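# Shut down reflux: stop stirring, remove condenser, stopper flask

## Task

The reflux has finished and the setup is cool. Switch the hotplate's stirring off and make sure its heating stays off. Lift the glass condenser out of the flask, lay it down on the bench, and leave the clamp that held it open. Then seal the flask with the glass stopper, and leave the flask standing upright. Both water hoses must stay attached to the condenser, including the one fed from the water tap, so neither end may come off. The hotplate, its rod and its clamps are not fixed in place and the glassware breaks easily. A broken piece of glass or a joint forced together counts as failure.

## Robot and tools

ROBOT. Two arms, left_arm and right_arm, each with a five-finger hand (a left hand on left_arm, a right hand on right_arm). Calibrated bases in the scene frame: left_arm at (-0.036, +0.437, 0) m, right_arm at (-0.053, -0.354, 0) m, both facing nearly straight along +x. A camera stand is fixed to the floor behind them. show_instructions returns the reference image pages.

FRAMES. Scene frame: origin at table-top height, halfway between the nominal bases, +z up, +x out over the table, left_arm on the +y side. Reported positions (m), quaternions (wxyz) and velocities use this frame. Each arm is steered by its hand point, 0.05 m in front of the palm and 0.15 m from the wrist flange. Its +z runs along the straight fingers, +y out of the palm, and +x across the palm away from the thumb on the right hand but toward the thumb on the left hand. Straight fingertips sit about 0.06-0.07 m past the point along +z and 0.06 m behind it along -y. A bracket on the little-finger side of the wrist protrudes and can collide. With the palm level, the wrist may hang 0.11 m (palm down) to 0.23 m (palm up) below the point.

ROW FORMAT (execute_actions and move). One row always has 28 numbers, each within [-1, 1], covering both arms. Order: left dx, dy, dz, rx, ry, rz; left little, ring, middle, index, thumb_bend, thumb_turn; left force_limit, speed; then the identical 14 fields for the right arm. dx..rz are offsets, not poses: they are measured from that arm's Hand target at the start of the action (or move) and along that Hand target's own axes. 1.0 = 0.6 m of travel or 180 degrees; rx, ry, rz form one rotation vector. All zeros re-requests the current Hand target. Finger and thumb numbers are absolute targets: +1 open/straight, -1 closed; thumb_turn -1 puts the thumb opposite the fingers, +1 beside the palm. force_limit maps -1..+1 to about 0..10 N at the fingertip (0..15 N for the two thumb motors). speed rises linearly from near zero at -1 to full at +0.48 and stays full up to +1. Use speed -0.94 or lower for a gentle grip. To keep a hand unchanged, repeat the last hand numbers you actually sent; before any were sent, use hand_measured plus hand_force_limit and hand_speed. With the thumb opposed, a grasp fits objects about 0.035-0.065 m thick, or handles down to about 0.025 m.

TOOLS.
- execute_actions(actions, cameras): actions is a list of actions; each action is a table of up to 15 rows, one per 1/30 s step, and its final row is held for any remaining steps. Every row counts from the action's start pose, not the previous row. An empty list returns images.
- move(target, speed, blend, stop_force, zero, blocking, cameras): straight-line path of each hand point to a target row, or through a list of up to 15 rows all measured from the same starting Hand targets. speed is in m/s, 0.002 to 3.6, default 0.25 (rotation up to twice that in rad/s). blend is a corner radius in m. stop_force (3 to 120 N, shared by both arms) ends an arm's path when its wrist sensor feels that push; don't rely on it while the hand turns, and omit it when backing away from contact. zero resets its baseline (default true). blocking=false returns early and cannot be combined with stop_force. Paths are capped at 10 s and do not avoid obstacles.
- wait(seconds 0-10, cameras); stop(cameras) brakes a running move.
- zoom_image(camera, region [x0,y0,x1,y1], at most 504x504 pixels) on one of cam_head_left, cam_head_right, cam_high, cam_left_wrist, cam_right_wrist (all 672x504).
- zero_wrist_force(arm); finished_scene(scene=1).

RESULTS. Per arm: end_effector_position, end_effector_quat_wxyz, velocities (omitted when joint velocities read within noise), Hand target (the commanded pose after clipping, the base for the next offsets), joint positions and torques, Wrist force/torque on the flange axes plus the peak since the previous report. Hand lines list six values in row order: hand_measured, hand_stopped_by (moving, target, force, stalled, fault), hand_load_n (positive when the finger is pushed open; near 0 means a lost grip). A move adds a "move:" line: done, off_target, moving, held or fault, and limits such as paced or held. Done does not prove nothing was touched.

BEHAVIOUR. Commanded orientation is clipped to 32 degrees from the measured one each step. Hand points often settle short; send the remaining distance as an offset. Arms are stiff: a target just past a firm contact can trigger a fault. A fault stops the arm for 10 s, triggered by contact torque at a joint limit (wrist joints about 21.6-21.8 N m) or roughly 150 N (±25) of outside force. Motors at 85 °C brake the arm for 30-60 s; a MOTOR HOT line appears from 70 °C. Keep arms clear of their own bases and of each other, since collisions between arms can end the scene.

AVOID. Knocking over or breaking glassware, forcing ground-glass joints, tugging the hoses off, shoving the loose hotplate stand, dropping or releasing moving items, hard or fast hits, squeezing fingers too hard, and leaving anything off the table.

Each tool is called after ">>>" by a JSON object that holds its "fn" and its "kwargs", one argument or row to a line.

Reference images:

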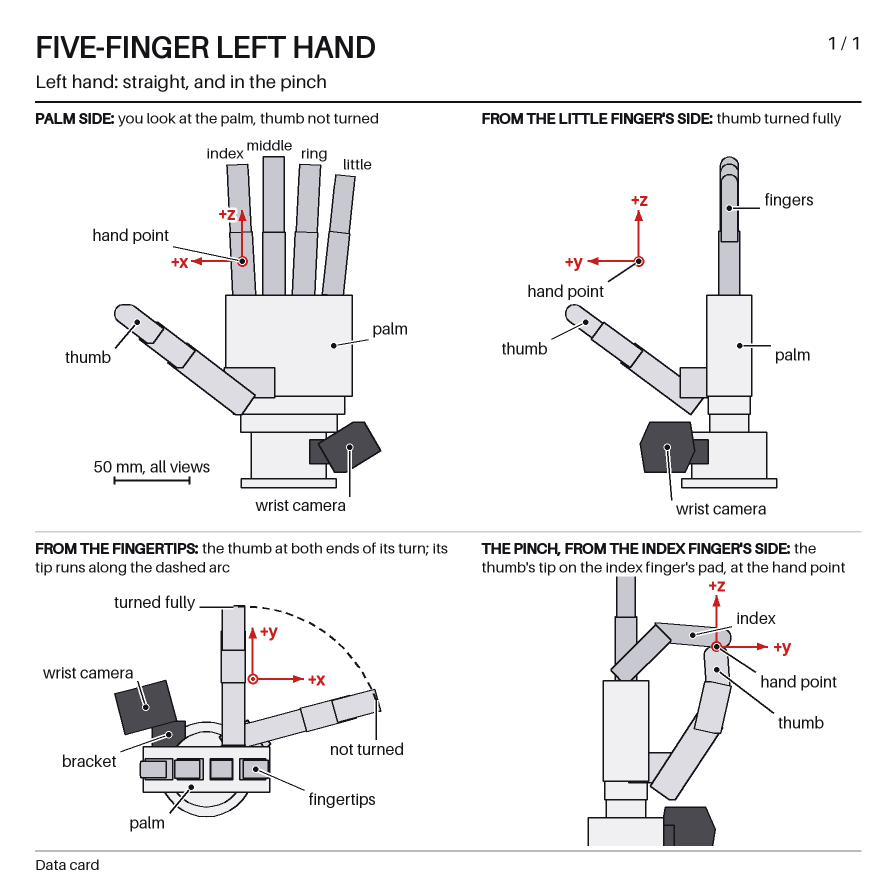

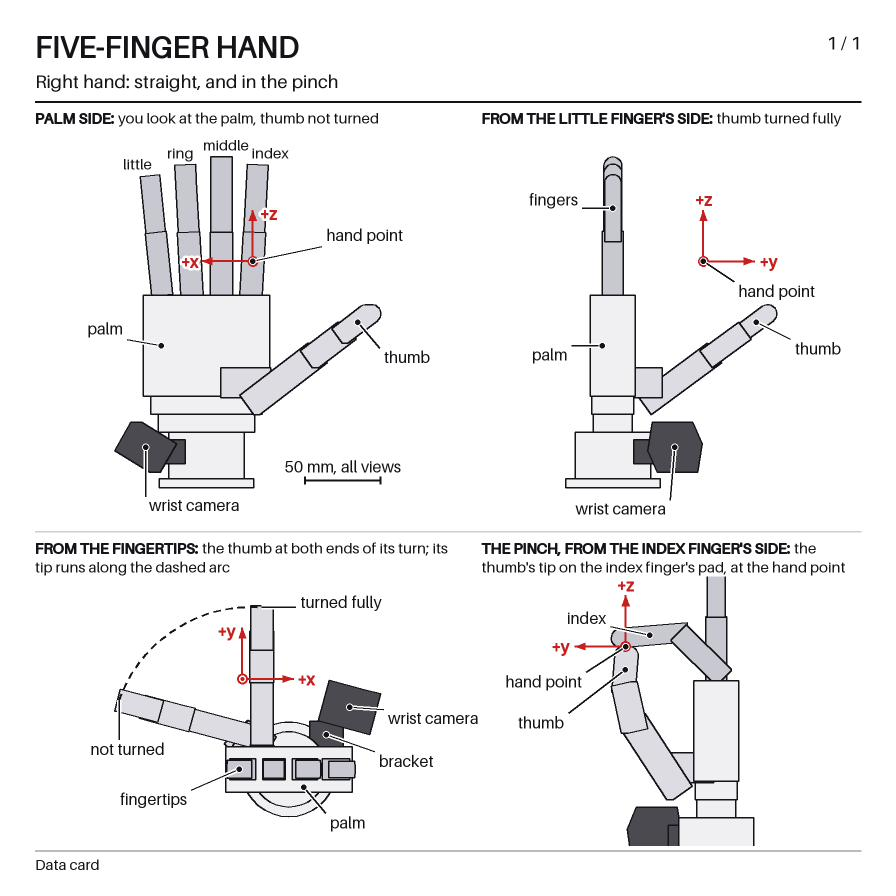

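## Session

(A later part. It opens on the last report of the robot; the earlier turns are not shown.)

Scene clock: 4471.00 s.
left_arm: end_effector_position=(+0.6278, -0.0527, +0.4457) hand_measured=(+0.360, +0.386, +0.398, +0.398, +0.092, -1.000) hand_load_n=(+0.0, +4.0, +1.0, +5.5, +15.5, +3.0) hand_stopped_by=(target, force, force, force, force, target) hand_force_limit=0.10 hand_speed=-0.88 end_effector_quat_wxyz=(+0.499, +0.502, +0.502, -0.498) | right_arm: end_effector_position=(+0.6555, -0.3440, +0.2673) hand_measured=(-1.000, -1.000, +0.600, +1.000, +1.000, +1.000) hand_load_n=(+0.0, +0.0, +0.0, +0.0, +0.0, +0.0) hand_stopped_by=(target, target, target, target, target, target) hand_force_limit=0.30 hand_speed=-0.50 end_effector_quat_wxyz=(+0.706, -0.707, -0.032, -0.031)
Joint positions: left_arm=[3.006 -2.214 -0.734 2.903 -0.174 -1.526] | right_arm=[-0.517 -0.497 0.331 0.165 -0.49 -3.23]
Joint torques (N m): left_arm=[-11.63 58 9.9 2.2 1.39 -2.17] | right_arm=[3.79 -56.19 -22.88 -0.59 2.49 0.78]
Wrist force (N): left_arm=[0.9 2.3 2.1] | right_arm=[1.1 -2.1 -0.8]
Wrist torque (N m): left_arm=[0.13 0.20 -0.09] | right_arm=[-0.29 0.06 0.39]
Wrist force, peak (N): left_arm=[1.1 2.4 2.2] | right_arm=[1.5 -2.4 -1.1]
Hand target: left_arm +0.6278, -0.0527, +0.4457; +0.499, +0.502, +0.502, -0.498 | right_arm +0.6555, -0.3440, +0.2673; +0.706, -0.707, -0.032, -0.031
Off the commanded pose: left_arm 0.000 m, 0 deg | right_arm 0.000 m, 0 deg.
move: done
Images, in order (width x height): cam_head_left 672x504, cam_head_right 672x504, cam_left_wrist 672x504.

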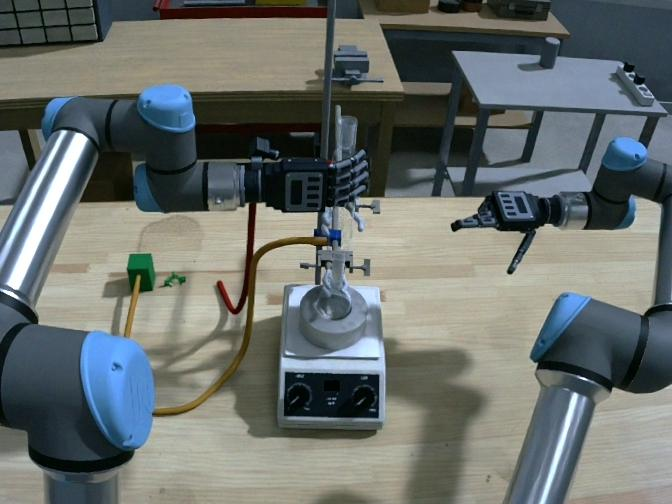

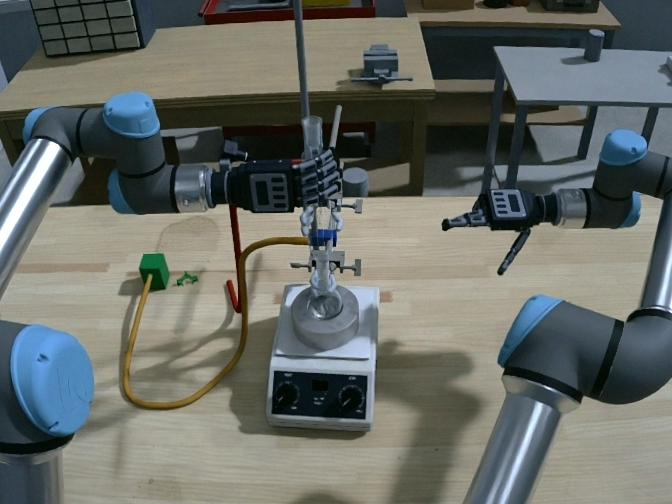

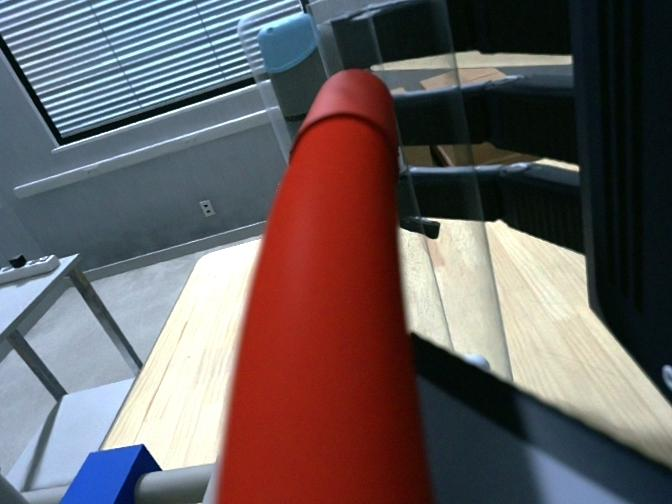

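>>> {"fn": "move", "kwargs": {
  "target": [
    [0,-0.002,-0.0088,-0.0833,0,0, 0.36,0.36,0.36,0.36,-0.22,-1,0.1,-0.88, 0,0,0,0,0,0, -1,-1,0.6,1,1,1,0.3,-0.5],
    [0,-0.0062,-0.017,-0.1667,0,0, 0.36,0.36,0.36,0.36,-0.22,-1,0.1,-0.88, 0,0,0,0,0,0, -1,-1,0.6,1,1,1,0.3,-0.5],
    [0,-0.0123,-0.0237,-0.25,0,0, 0.36,0.36,0.36,0.36,-0.22,-1,0.1,-0.88, 0,0,0,0,0,0, -1,-1,0.6,1,1,1,0.3,-0.5]
  ],
  "speed": 0.1,
  "blend": 0.003,
  "cameras": ["cam_head_left","cam_head_right","cam_high"]
}}

>>> {"fn": "zoom_image", "kwargs": {
  "camera": "cam_head_left",
  "region": [290, 160, 390, 310]
}}

Scene clock: 4498.73 s.
left_arm: end_effector_position=(+0.6203, -0.0386, +0.4458) hand_measured=(+0.360, +0.386, +0.398, +0.400, +0.092, -1.000) hand_load_n=(+0.0, +1.0, +4.0, +13.0, +13.0, +6.0) hand_stopped_by=(target, force, force, force, force, target) hand_force_limit=0.10 hand_speed=-0.88 end_effector_quat_wxyz=(+0.653, +0.273, +0.654, -0.268) | right_arm: end_effector_position=(+0.6555, -0.3440, +0.2673) hand_measured=(-1.000, -1.000, +0.600, +1.000, +1.000, +1.000) hand_load_n=(+0.0, +0.0, +0.0, +0.0, +0.0, +0.0) hand_stopped_by=(target, target, target, target, target, target) hand_force_limit=0.30 hand_speed=-0.50 end_effector_quat_wxyz=(+0.706, -0.707, -0.032, -0.031)
Joint positions: left_arm=[2.756 -1.924 -1.177 3.095 -1.208 -1.563] | right_arm=[-0.517 -0.497 0.331 0.165 -0.49 -3.23]
Joint torques (N m): left_arm=[22.37 36.13 37.3 0.46 -5.29 -1.06] | right_arm=[-4.08 -45.1 -30.6 -0.13 2.33 -0.24]
Wrist force (N): left_arm=[-0.3 -12.0 10.9] | right_arm=[1.1 -1.8 -0.6]
Wrist torque (N m): left_arm=[0.01 0.16 -0.44] | right_arm=[-0.25 0.06 0.41]
Wrist force, peak (N): left_arm=[-2.0 -13.1 11.8] | right_arm=[1.3 -2.6 -0.7]
Hand target: left_arm +0.6203, -0.0384, +0.4458; +0.653, +0.273, +0.654, -0.267 | right_arm +0.6555, -0.3440, +0.2673; +0.706, -0.707, -0.032, -0.031
Off the commanded pose: left_arm 0.000 m, 0 deg | right_arm 0.000 m, 0 deg.
move: done
Images, in order (width x height): cam_head_left 672x504, cam_head_right 672x504, cam_high 672x504.

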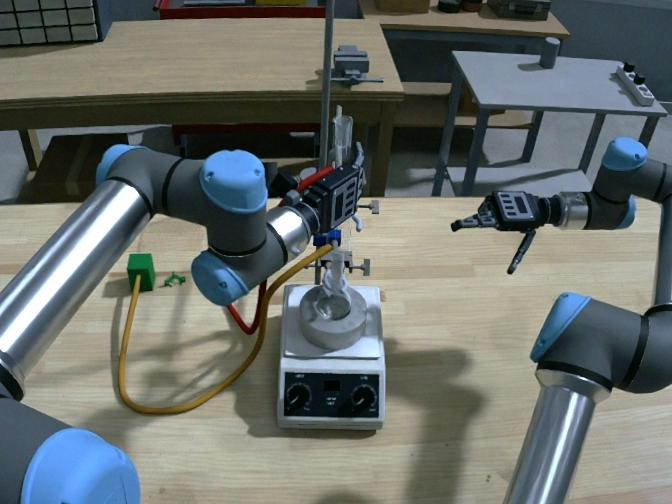

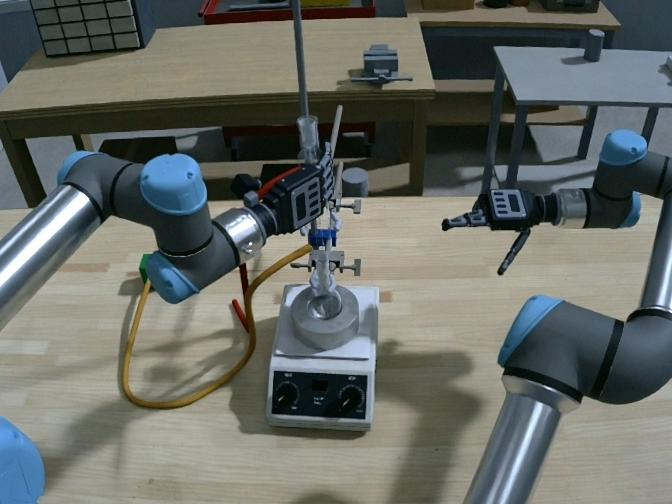

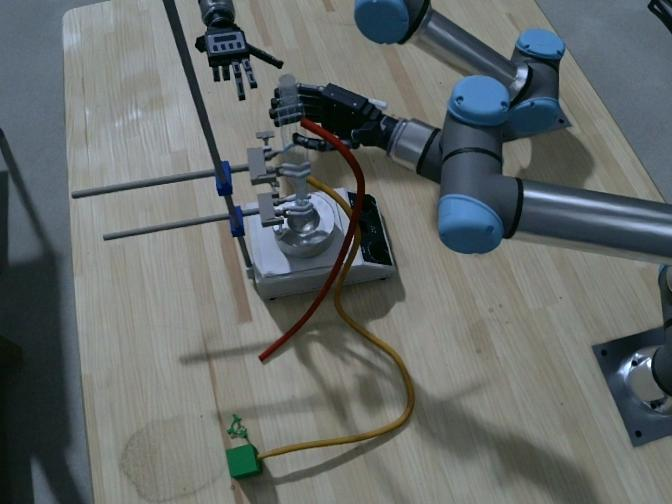

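Scaled by 3.360 from the camera's 672x504 image, which has a finer 960x720 frame.

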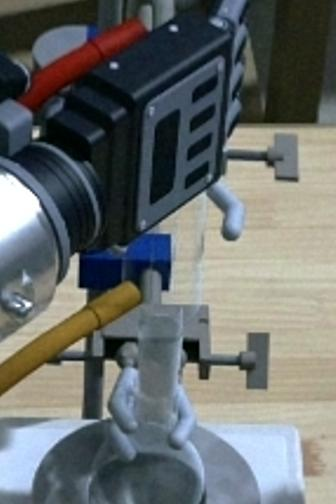

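>>> {"fn": "move", "kwargs": {
  "target": [0,-0.0035,0.0035,0,0,0, 0.36,0.36,0.36,0.36,-0.22,-1,0.1,-0.88, 0,0,0,0,0,0, -1,-1,0.6,1,1,1,0.3,-0.5],
  "speed": 0.03
}}

Scene clock: 4504.60 s.
left_arm: end_effector_position=(+0.6204, -0.0414, +0.4458) hand_measured=(+0.360, +0.386, +0.398, +0.400, +0.092, -1.000) hand_load_n=(+0.0, +3.0, +2.5, +9.5, +13.5, +2.5) hand_stopped_by=(target, force, force, force, force, target) hand_force_limit=0.10 hand_speed=-0.88 end_effector_quat_wxyz=(+0.653, +0.273, +0.654, -0.267) | right_arm: end_effector_position=(+0.6555, -0.3440, +0.2673) hand_measured=(-1.000, -1.000, +0.600, +1.000, +1.000, +1.000) hand_load_n=(+0.5, +0.0, +0.0, +0.0, +0.0, +0.0) hand_stopped_by=(target, target, target, target, target, target) hand_force_limit=0.30 hand_speed=-0.50 end_effector_quat_wxyz=(+0.706, -0.707, -0.032, -0.031)
Joint positions: left_arm=[2.751 -1.929 -1.17 3.094 -1.214 -1.563] | right_arm=[-0.517 -0.497 0.331 0.165 -0.49 -3.23]
Joint torques (N m): left_arm=[1.11 44.88 32.2 0.2 -2.2 1.53] | right_arm=[-6.51 -45.51 -31.33 -0.01 2.23 -0.53]
Wrist force (N): left_arm=[1.5 -6.5 4.2] | right_arm=[1.3 -2.1 -0.9]
Wrist torque (N m): left_arm=[-0.02 0.37 -0.29] | right_arm=[-0.27 0.04 0.41]
Wrist force, peak (N): left_arm=[-0.8 -13.0 11.2] | right_arm=[1.5 -2.4 -0.8]
Hand target: left_arm +0.6204, -0.0414, +0.4458; +0.653, +0.273, +0.654, -0.267 | right_arm +0.6555, -0.3440, +0.2673; +0.706, -0.707, -0.032, -0.031
Off the commanded pose: left_arm 0.000 m, 0 deg | right_arm 0.000 m, 0 deg.
move: done

>>> {"fn": "move", "kwargs": {
  "target": [0,-0.0085,-0.0052,-0.0833,0,0, 0.36,0.36,0.36,0.36,-0.22,-1,0.1,-0.88, 0,0,0,0,0,0, -1,-1,0.6,1,1,1,0.3,-0.5],
  "speed": 0.08
}}

Scene clock: 4513.83 s.
left_arm: end_effector_position=(+0.6145, -0.0430, +0.4458) hand_measured=(+0.360, +0.386, +0.398, +0.400, +0.092, -1.000) hand_load_n=(+0.0, +4.5, +1.5, +6.0, +15.0, +0.0) hand_stopped_by=(target, force, force, force, force, target) hand_force_limit=0.10 hand_speed=-0.88 end_effector_quat_wxyz=(+0.683, +0.185, +0.684, -0.180) | right_arm: end_effector_position=(+0.6555, -0.3440, +0.2673) hand_measured=(-1.000, -1.000, +0.600, +1.000, +1.000, +1.000) hand_load_n=(+0.0, +0.0, +0.0, +0.0, +0.0, +0.0) hand_stopped_by=(target, target, target, target, target, target) hand_force_limit=0.30 hand_speed=-0.50 end_effector_quat_wxyz=(+0.706, -0.707, -0.032, -0.031)
Joint positions: left_arm=[2.622 -1.974 -1.108 3.078 -1.604 -1.564] | right_arm=[-0.517 -0.497 0.331 0.165 -0.49 -3.23]
Joint torques (N m): left_arm=[12.95 51.92 10.53 2.5 -1.02 -1.91] | right_arm=[-6.91 -45.54 -31.02 0.32 2.09 -1.01]
Wrist force (N): left_arm=[1.1 0.6 2.1] | right_arm=[1.4 -2.1 -0.8]
Wrist torque (N m): left_arm=[0.23 0.19 -0.02] | right_arm=[-0.28 0.01 0.42]
Wrist force, peak (N): left_arm=[1.3 -6.1 6.2] | right_arm=[1.7 -2.2 -1.0]
Hand target: left_arm +0.6145, -0.0428, +0.4458; +0.683, +0.185, +0.684, -0.180 | right_arm +0.6555, -0.3440, +0.2673; +0.706, -0.707, -0.032, -0.031
Off the commanded pose: left_arm 0.000 m, 0 deg | right_arm 0.000 m, 0 deg.
move: done

>>> {"fn": "move", "kwargs": {
  "target": [
    [0,-0.0044,-0.0073,-0.0833,0,0, 0.36,0.36,0.36,0.36,-0.22,-1,0.1,-0.88, 0,0,0,0,0,0, -1,-1,0.6,1,1,1,0.3,-0.5],
    [0,-0.0112,-0.014,-0.1667,0,0, 0.36,0.36,0.36,0.36,-0.22,-1,0.1,-0.88, 0,0,0,0,0,0, -1,-1,0.6,1,1,1,0.3,-0.5]
  ],
  "speed": 0.08,
  "blend": 0.002,
  "cameras": ["all"]
}}

>>> {"fn": "zoom_image", "kwargs": {
  "camera": "cam_head_left",
  "region": [290, 160, 390, 310]
}}

>>> {"fn": "zoom_image", "kwargs": {
  "camera": "cam_head_right",
  "region": [270, 160, 370, 310]
}}

>>> {"fn": "zoom_image", "kwargs": {
  "camera": "cam_high",
  "region": [210, 70, 370, 270]
}}

Scene clock: 4527.70 s.
left_arm: end_effector_position=(+0.6038, -0.0446, +0.4458) hand_measured=(+0.360, +0.386, +0.398, +0.400, +0.092, -1.000) hand_load_n=(+0.0, +4.0, +1.5, +6.5, +14.5, +1.0) hand_stopped_by=(target, force, force, force, force, target) hand_force_limit=0.10 hand_speed=-0.88 end_effector_quat_wxyz=(+0.707, +0.002, +0.707, +0.003) | right_arm: end_effector_position=(+0.6555, -0.3440, +0.2673) hand_measured=(-1.000, -1.000, +0.600, +1.000, +1.000, +1.000) hand_load_n=(+0.0, +0.0, +0.0, +0.0, +0.0, -0.5) hand_stopped_by=(target, target, target, target, target, target) hand_force_limit=0.30 hand_speed=-0.50 end_effector_quat_wxyz=(+0.706, -0.707, -0.032, -0.031)
Joint positions: left_arm=[2.43 -2.265 -0.654 2.92 -2.319 -1.562] | right_arm=[-0.517 -0.497 0.331 0.165 -0.49 -3.23]
Joint torques (N m): left_arm=[14.73 57.28 13.68 3.49 -0.81 -2.07] | right_arm=[-6.34 -45.47 -31.03 0.92 1.88 -1.43]
Wrist force (N): left_arm=[1.4 -2.4 0.2] | right_arm=[1.3 -2.1 -0.5]
Wrist torque (N m): left_arm=[0.26 0.22 -0.17] | right_arm=[-0.29 0.04 0.41]
Wrist force, peak (N): left_arm=[2.2 -3.4 0.9] | right_arm=[1.6 -2.3 -1.0]
Hand target: left_arm +0.6039, -0.0445, +0.4458; +0.707, +0.002, +0.707, +0.003 | right_arm +0.6555, -0.3440, +0.2673; +0.706, -0.707, -0.032, -0.031
Off the commanded pose: left_arm 0.000 m, 0 deg | right_arm 0.000 m, 0 deg.
move: done

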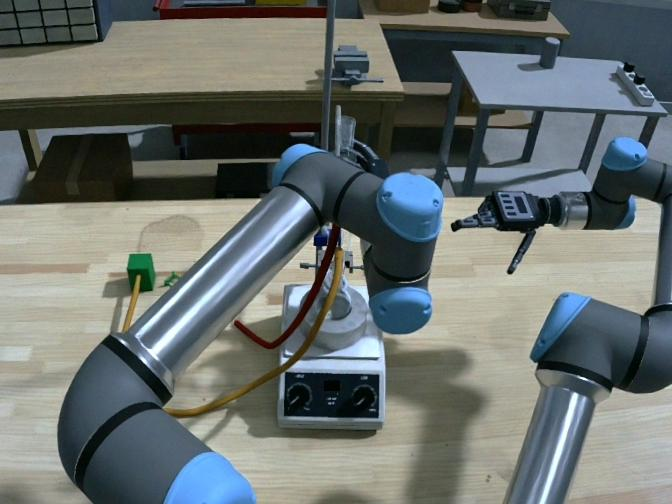

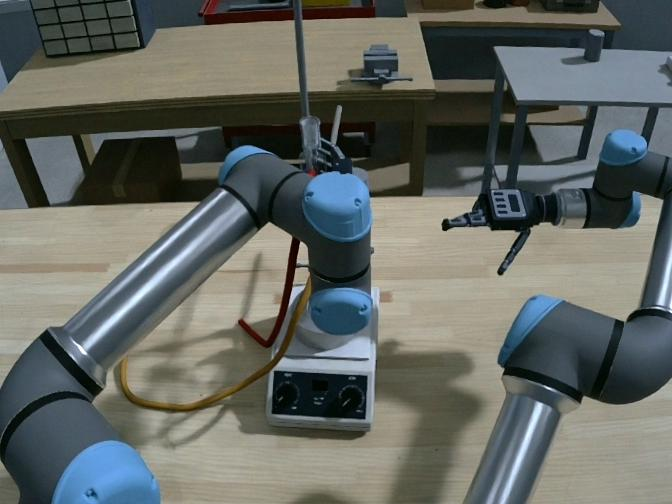

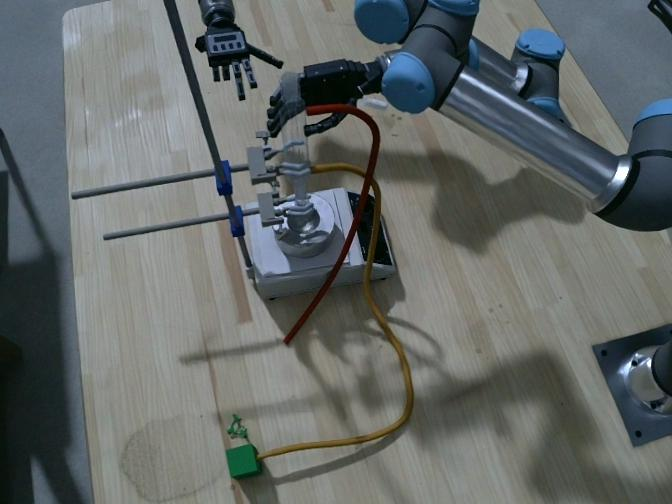

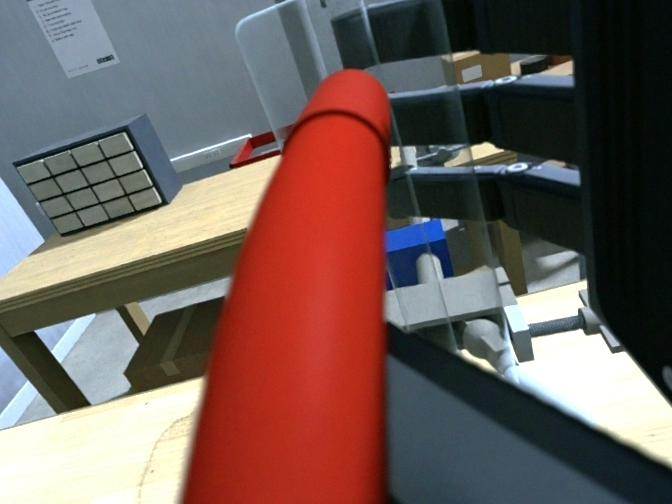

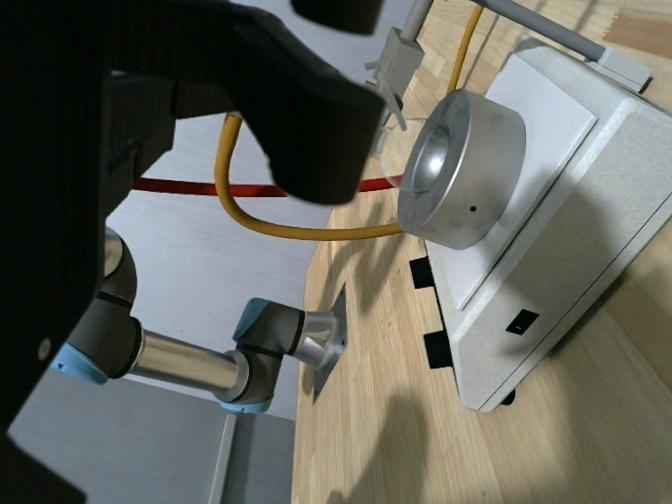

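Scaled by 3.360 from the camera's 672x504 image, which has a finer 960x720 frame.

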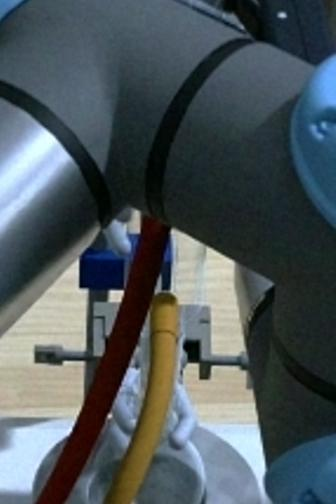

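Scaled by 3.360 from the camera's 672x504 image, which has a finer 960x720 frame.

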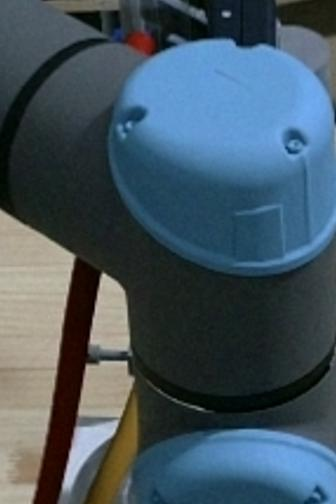

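Scaled by 2.520 from the camera's 672x504 image, which has a finer 960x720 frame.

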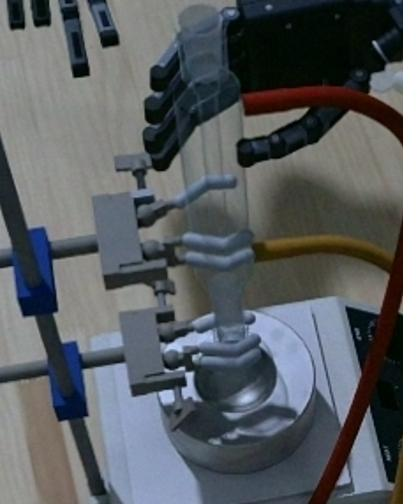

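>>> {"fn": "move", "kwargs": {
  "target": [-0.0833,0,0,0,0,0, 0.36,0.36,0.36,0.36,-0.22,-1,0.1,-0.88, 0,0,0,0,0,0, -1,-1,0.6,1,1,1,0.3,-0.5],
  "speed": 0.04,
  "stop_force": 10,
  "cameras": ["all"]
}}

>>> {"fn": "zoom_image", "kwargs": {
  "camera": "cam_head_left",
  "region": [290, 160, 390, 310]
}}

>>> {"fn": "zoom_image", "kwargs": {
  "camera": "cam_high",
  "region": [210, 70, 370, 270]
}}

Scene clock: 4537.17 s.
left_arm: end_effector_position=(+0.6039, -0.0449, +0.4957) hand_measured=(+0.360, +0.386, +0.398, +0.400, +0.092, -1.000) hand_load_n=(+0.0, +2.0, +1.0, +7.0, +15.0, +3.0) hand_stopped_by=(target, force, force, force, force, target) hand_force_limit=0.10 hand_speed=-0.88 end_effector_quat_wxyz=(+0.707, +0.002, +0.707, +0.003) | right_arm: end_effector_position=(+0.6555, -0.3440, +0.2673) hand_measured=(-1.000, -1.000, +0.600, +1.000, +1.000, +1.000) hand_load_n=(+0.0, +0.0, -0.5, -0.5, +0.0, +0.0) hand_stopped_by=(target, target, target, target, target, target) hand_force_limit=0.30 hand_speed=-0.50 end_effector_quat_wxyz=(+0.706, -0.707, -0.032, -0.031)
Joint positions: left_arm=[2.43 -2.341 -0.386 2.728 -2.32 -1.562] | right_arm=[-0.517 -0.497 0.331 0.165 -0.49 -3.23]
Joint torques (N m): left_arm=[-10.91 63.88 9.48 3.28 -1.59 -1.87] | right_arm=[-6.89 -45.4 -30.99 1.08 1.86 -1.51]
Wrist force (N): left_arm=[1.8 2.6 2.4] | right_arm=[1.4 -2.1 -0.9]
Wrist torque (N m): left_arm=[0.23 -0.02 -0.20] | right_arm=[-0.27 0.03 0.41]
Wrist force, peak (N): left_arm=[4.8 -2.1 0.0] | right_arm=[1.4 -2.3 -1.0]
Hand target: left_arm +0.6039, -0.0449, +0.4957; +0.707, +0.002, +0.707, +0.003 | right_arm +0.6555, -0.3440, +0.2673; +0.706, -0.707, -0.032, -0.031
Off the commanded pose: left_arm 0.000 m, 0 deg | right_arm 0.000 m, 0 deg.
move: done

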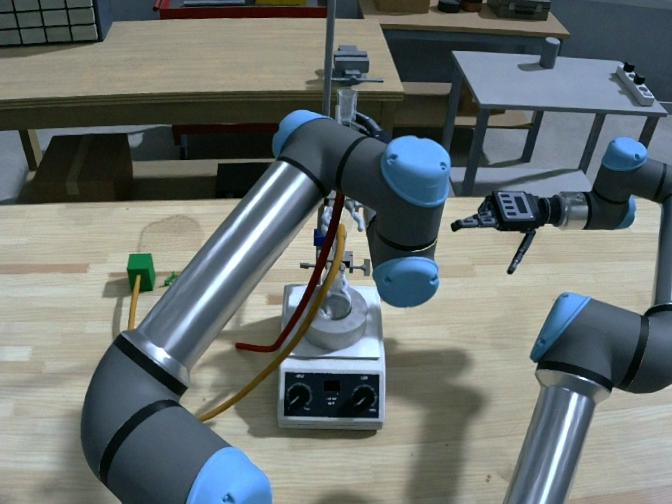

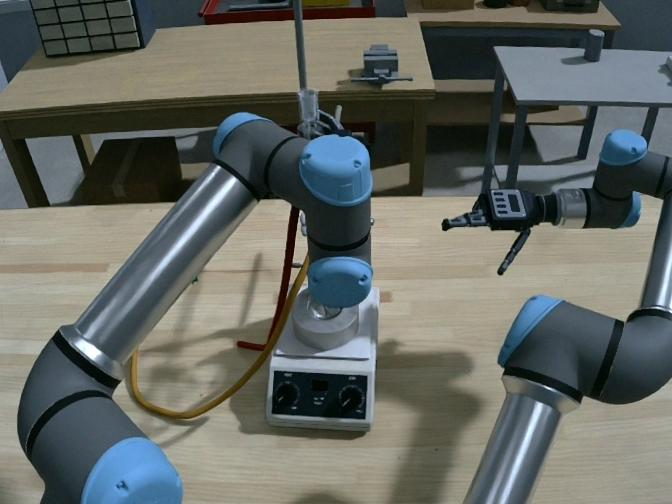

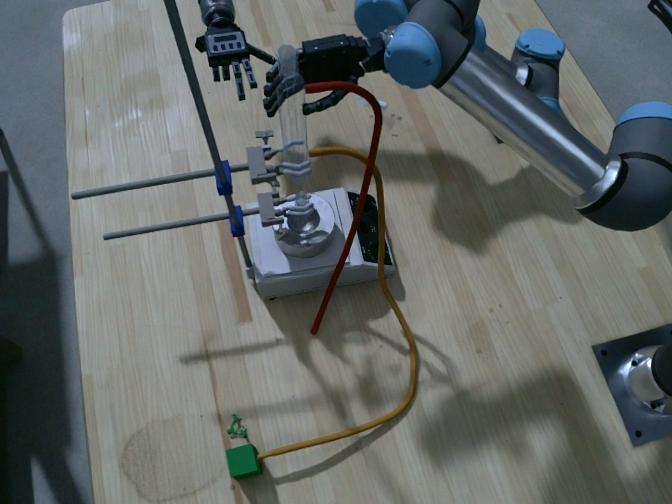

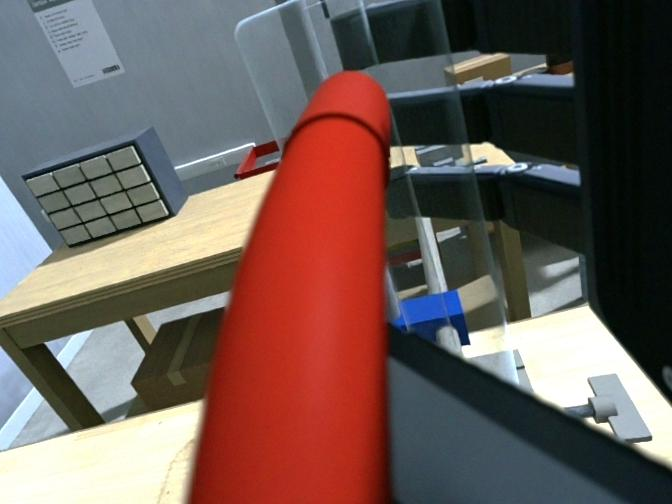

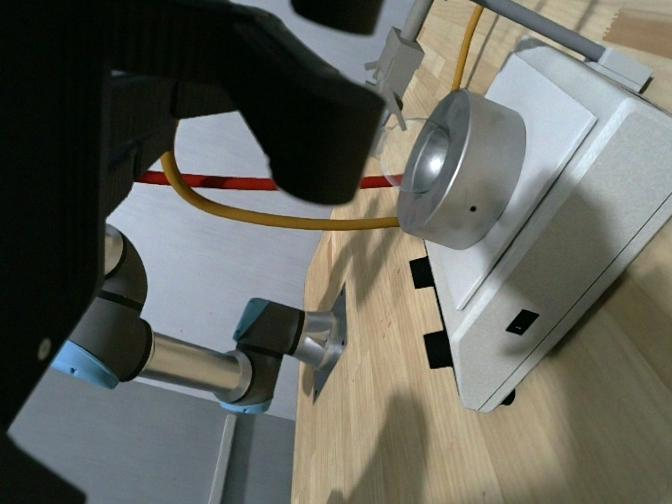

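Scaled by 3.360 from the camera's 672x504 image, which has a finer 960x720 frame.

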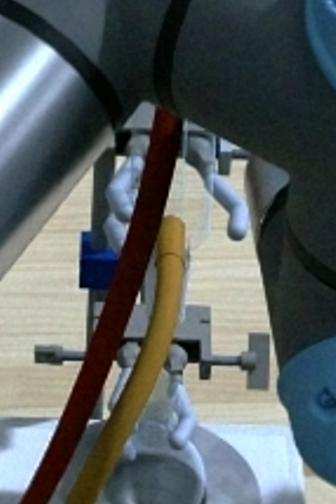

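Scaled by 2.520 from the camera's 672x504 image, which has a finer 960x720 frame.

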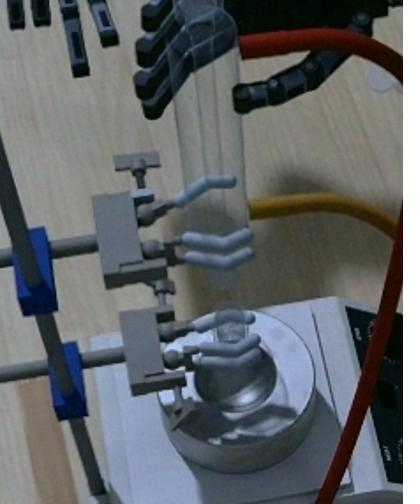

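>>> {"fn": "move", "kwargs": {
  "target": [-0.05,0,0,0,0,0, 0.36,0.36,0.36,0.36,-0.22,-1,0.1,-0.88, 0,0,0,0,0,0, -1,-1,0.6,1,1,1,0.3,-0.5],
  "speed": 0.05,
  "cameras": ["cam_head_left","cam_high","cam_right_wrist"]
}}

>>> {"fn": "zoom_image", "kwargs": {
  "camera": "cam_head_left",
  "region": [290, 160, 390, 310]
}}

>>> {"fn": "zoom_image", "kwargs": {
  "camera": "cam_high",
  "region": [210, 70, 370, 270]
}}

Scene clock: 4547.50 s.
left_arm: end_effector_position=(+0.6036, -0.0447, +0.5254) hand_measured=(+0.360, +0.386, +0.398, +0.400, +0.092, -1.000) hand_load_n=(+0.0, +2.0, +1.0, +7.0, +15.0, +2.5) hand_stopped_by=(target, force, force, force, force, target) hand_force_limit=0.10 hand_speed=-0.88 end_effector_quat_wxyz=(+0.709, +0.004, +0.705, +0.002) | right_arm: end_effector_position=(+0.6555, -0.3440, +0.2673) hand_measured=(-1.000, -1.000, +0.600, +1.000, +1.000, +1.000) hand_load_n=(+0.0, +0.0, +0.0, +0.0, +0.0, +0.0) hand_stopped_by=(target, target, target, target, target, target) hand_force_limit=0.30 hand_speed=-0.50 end_effector_quat_wxyz=(+0.706, -0.707, -0.032, -0.031)
Joint positions: left_arm=[2.431 -2.479 -0.035 2.523 -2.315 -1.557] | right_arm=[-0.517 -0.497 0.331 0.165 -0.49 -3.23]
Joint torques (N m): left_arm=[4.82 51.99 33.29 0.61 -1.2 -2.23] | right_arm=[-7.24 -45.37 -31.08 1.4 1.86 -1.44]
Wrist force (N): left_arm=[1.6 2.4 2.6] | right_arm=[1.3 -1.9 -0.7]
Wrist torque (N m): left_arm=[0.18 0.01 -0.14] | right_arm=[-0.25 0.03 0.41]
Wrist force, peak (N): left_arm=[2.4 2.4 2.5] | right_arm=[1.3 -2.4 -1.0]
Hand target: left_arm +0.6039, -0.0451, +0.5257; +0.707, +0.002, +0.707, +0.003 | right_arm +0.6555, -0.3440, +0.2673; +0.706, -0.707, -0.032, -0.031
Off the commanded pose: left_arm 0.001 m, 0 deg | right_arm 0.000 m, 0 deg.
elbow stopped short (left arm): the move would have taken joint 3 (elbow) straighter than the controller allows.
move: done
Images, in order (width x height): cam_head_left 672x504, cam_high 672x504, cam_right_wrist 672x504.

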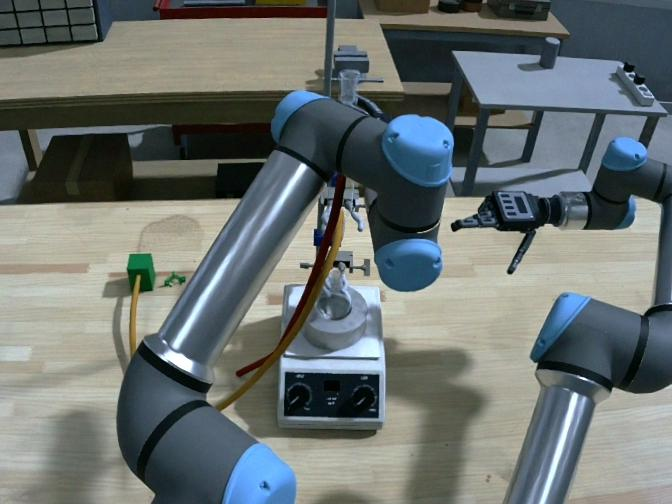

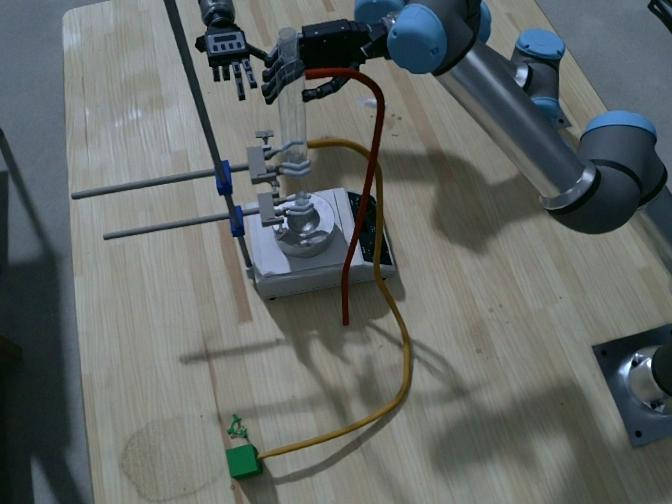

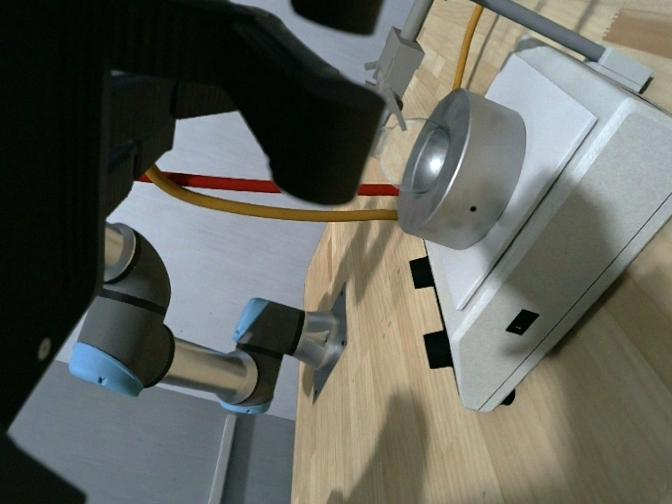

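Scaled by 3.360 from the camera's 672x504 image, which has a finer 960x720 frame.

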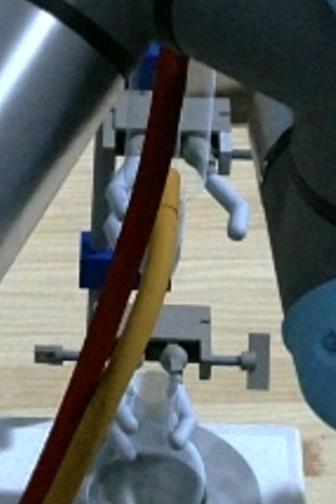

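Scaled by 2.520 from the camera's 672x504 image, which has a finer 960x720 frame.

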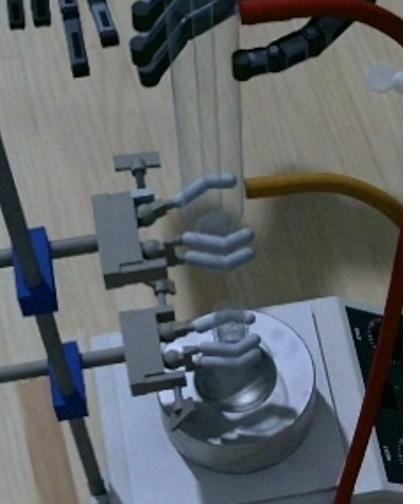

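>>> {"fn": "zoom_image", "kwargs": {
  "camera": "cam_head_left",
  "region": [310, 220, 370, 310]
}}

>>> {"fn": "zoom_image", "kwargs": {
  "camera": "cam_high",
  "region": [265, 140, 325, 230]
}}

Scaled by 5.600 from the camera's 672x504 image, which has a finer 960x720 frame.

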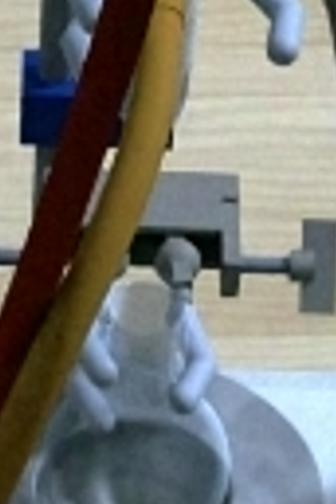

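Scaled by 5.600 from the camera's 672x504 image, which has a finer 960x720 frame.

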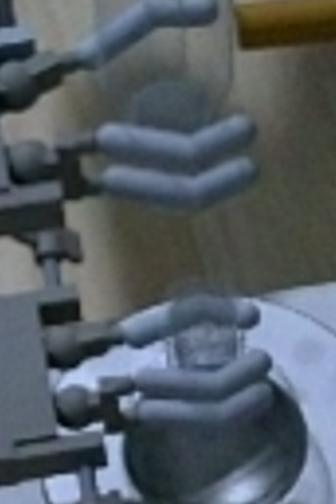

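>>> {"fn": "move", "kwargs": {
  "target": [
    [0,-0.0117,0,0,0,0, 0.36,0.36,0.36,0.36,-0.22,-1,0.1,-0.88, 0,0,0,0,0,0, -1,-1,0.6,1,1,1,0.3,-0.5],
    [0,-0.0117,-0.0833,0,0,0, 0.36,0.36,0.36,0.36,-0.22,-1,0.1,-0.88, 0,0,0,0,0,0, -1,-1,0.6,1,1,1,0.3,-0.5]
  ],
  "speed": 0.05,
  "stop_force": 8,
  "cameras": ["cam_head_left","cam_high","cam_right_wrist"]
}}

>>> {"fn": "zoom_image", "kwargs": {
  "camera": "cam_high",
  "region": [225, 70, 385, 230]
}}

Scene clock: 4570.60 s.
left_arm: end_effector_position=(+0.5539, -0.0522, +0.5257) hand_measured=(+0.360, +0.386, +0.398, +0.400, +0.092, -1.000) hand_load_n=(+0.0, +2.0, +1.0, +7.0, +15.0, +2.5) hand_stopped_by=(target, force, force, force, force, target) hand_force_limit=0.10 hand_speed=-0.88 end_effector_quat_wxyz=(+0.707, +0.002, +0.707, +0.003) | right_arm: end_effector_position=(+0.6555, -0.3440, +0.2673) hand_measured=(-1.000, -1.000, +0.600, +1.000, +1.000, +1.000) hand_load_n=(+0.0, +0.0, +0.0, +0.0, -0.5, -0.5) hand_stopped_by=(target, target, target, target, target, target) hand_force_limit=0.30 hand_speed=-0.50 end_effector_quat_wxyz=(+0.706, -0.707, -0.032, -0.031)
Joint positions: left_arm=[2.368 -2.295 -0.385 2.681 -2.382 -1.562] | right_arm=[-0.517 -0.497 0.331 0.165 -0.49 -3.23]
Joint torques (N m): left_arm=[11.01 48.01 36.4 -1.22 0.25 -2.12] | right_arm=[-7.04 -45.52 -30.82 1.77 1.65 -1.52]
Wrist force (N): left_arm=[1.6 2.5 2.5] | right_arm=[1.3 -2.0 -0.9]
Wrist torque (N m): left_arm=[0.20 -0.01 -0.26] | right_arm=[-0.26 0.04 0.42]
Wrist force, peak (N): left_arm=[1.6 3.0 2.8] | right_arm=[1.6 -2.4 -1.0]
Hand target: left_arm +0.5539, -0.0522, +0.5256; +0.707, +0.002, +0.707, +0.003 | right_arm +0.6555, -0.3440, +0.2673; +0.706, -0.707, -0.032, -0.031
Off the commanded pose: left_arm 0.000 m, 0 deg | right_arm 0.000 m, 0 deg.
elbow stopped short (left arm): the move would have taken joint 3 (elbow) straighter than the controller allows.
move: done
Images, in order (width x height): cam_head_left 672x504, cam_high 672x504, cam_right_wrist 672x504.

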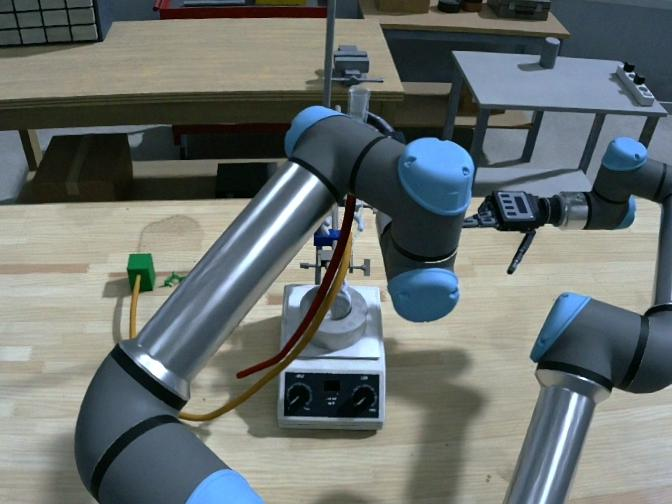

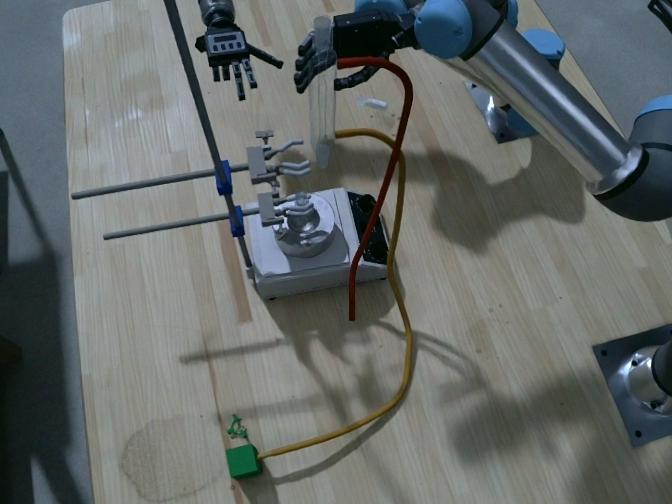

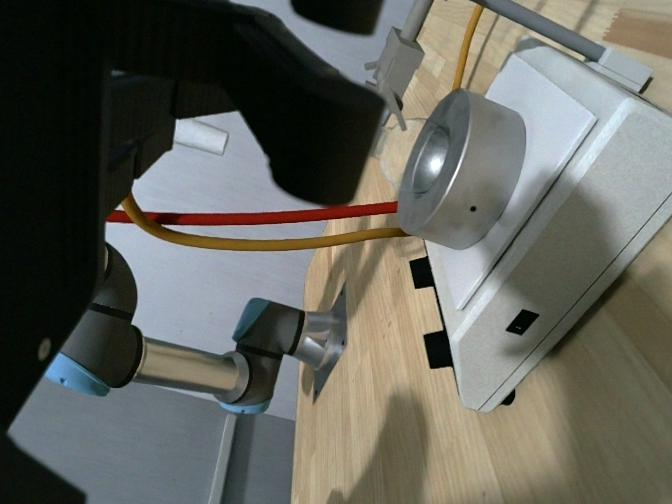

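Scaled by 3.150 from the camera's 672x504 image, which has a finer 960x720 frame.

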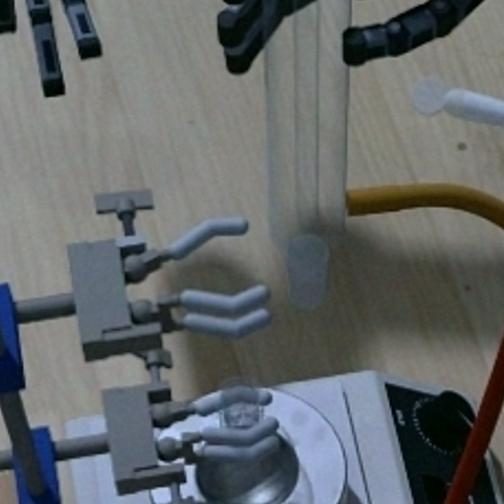

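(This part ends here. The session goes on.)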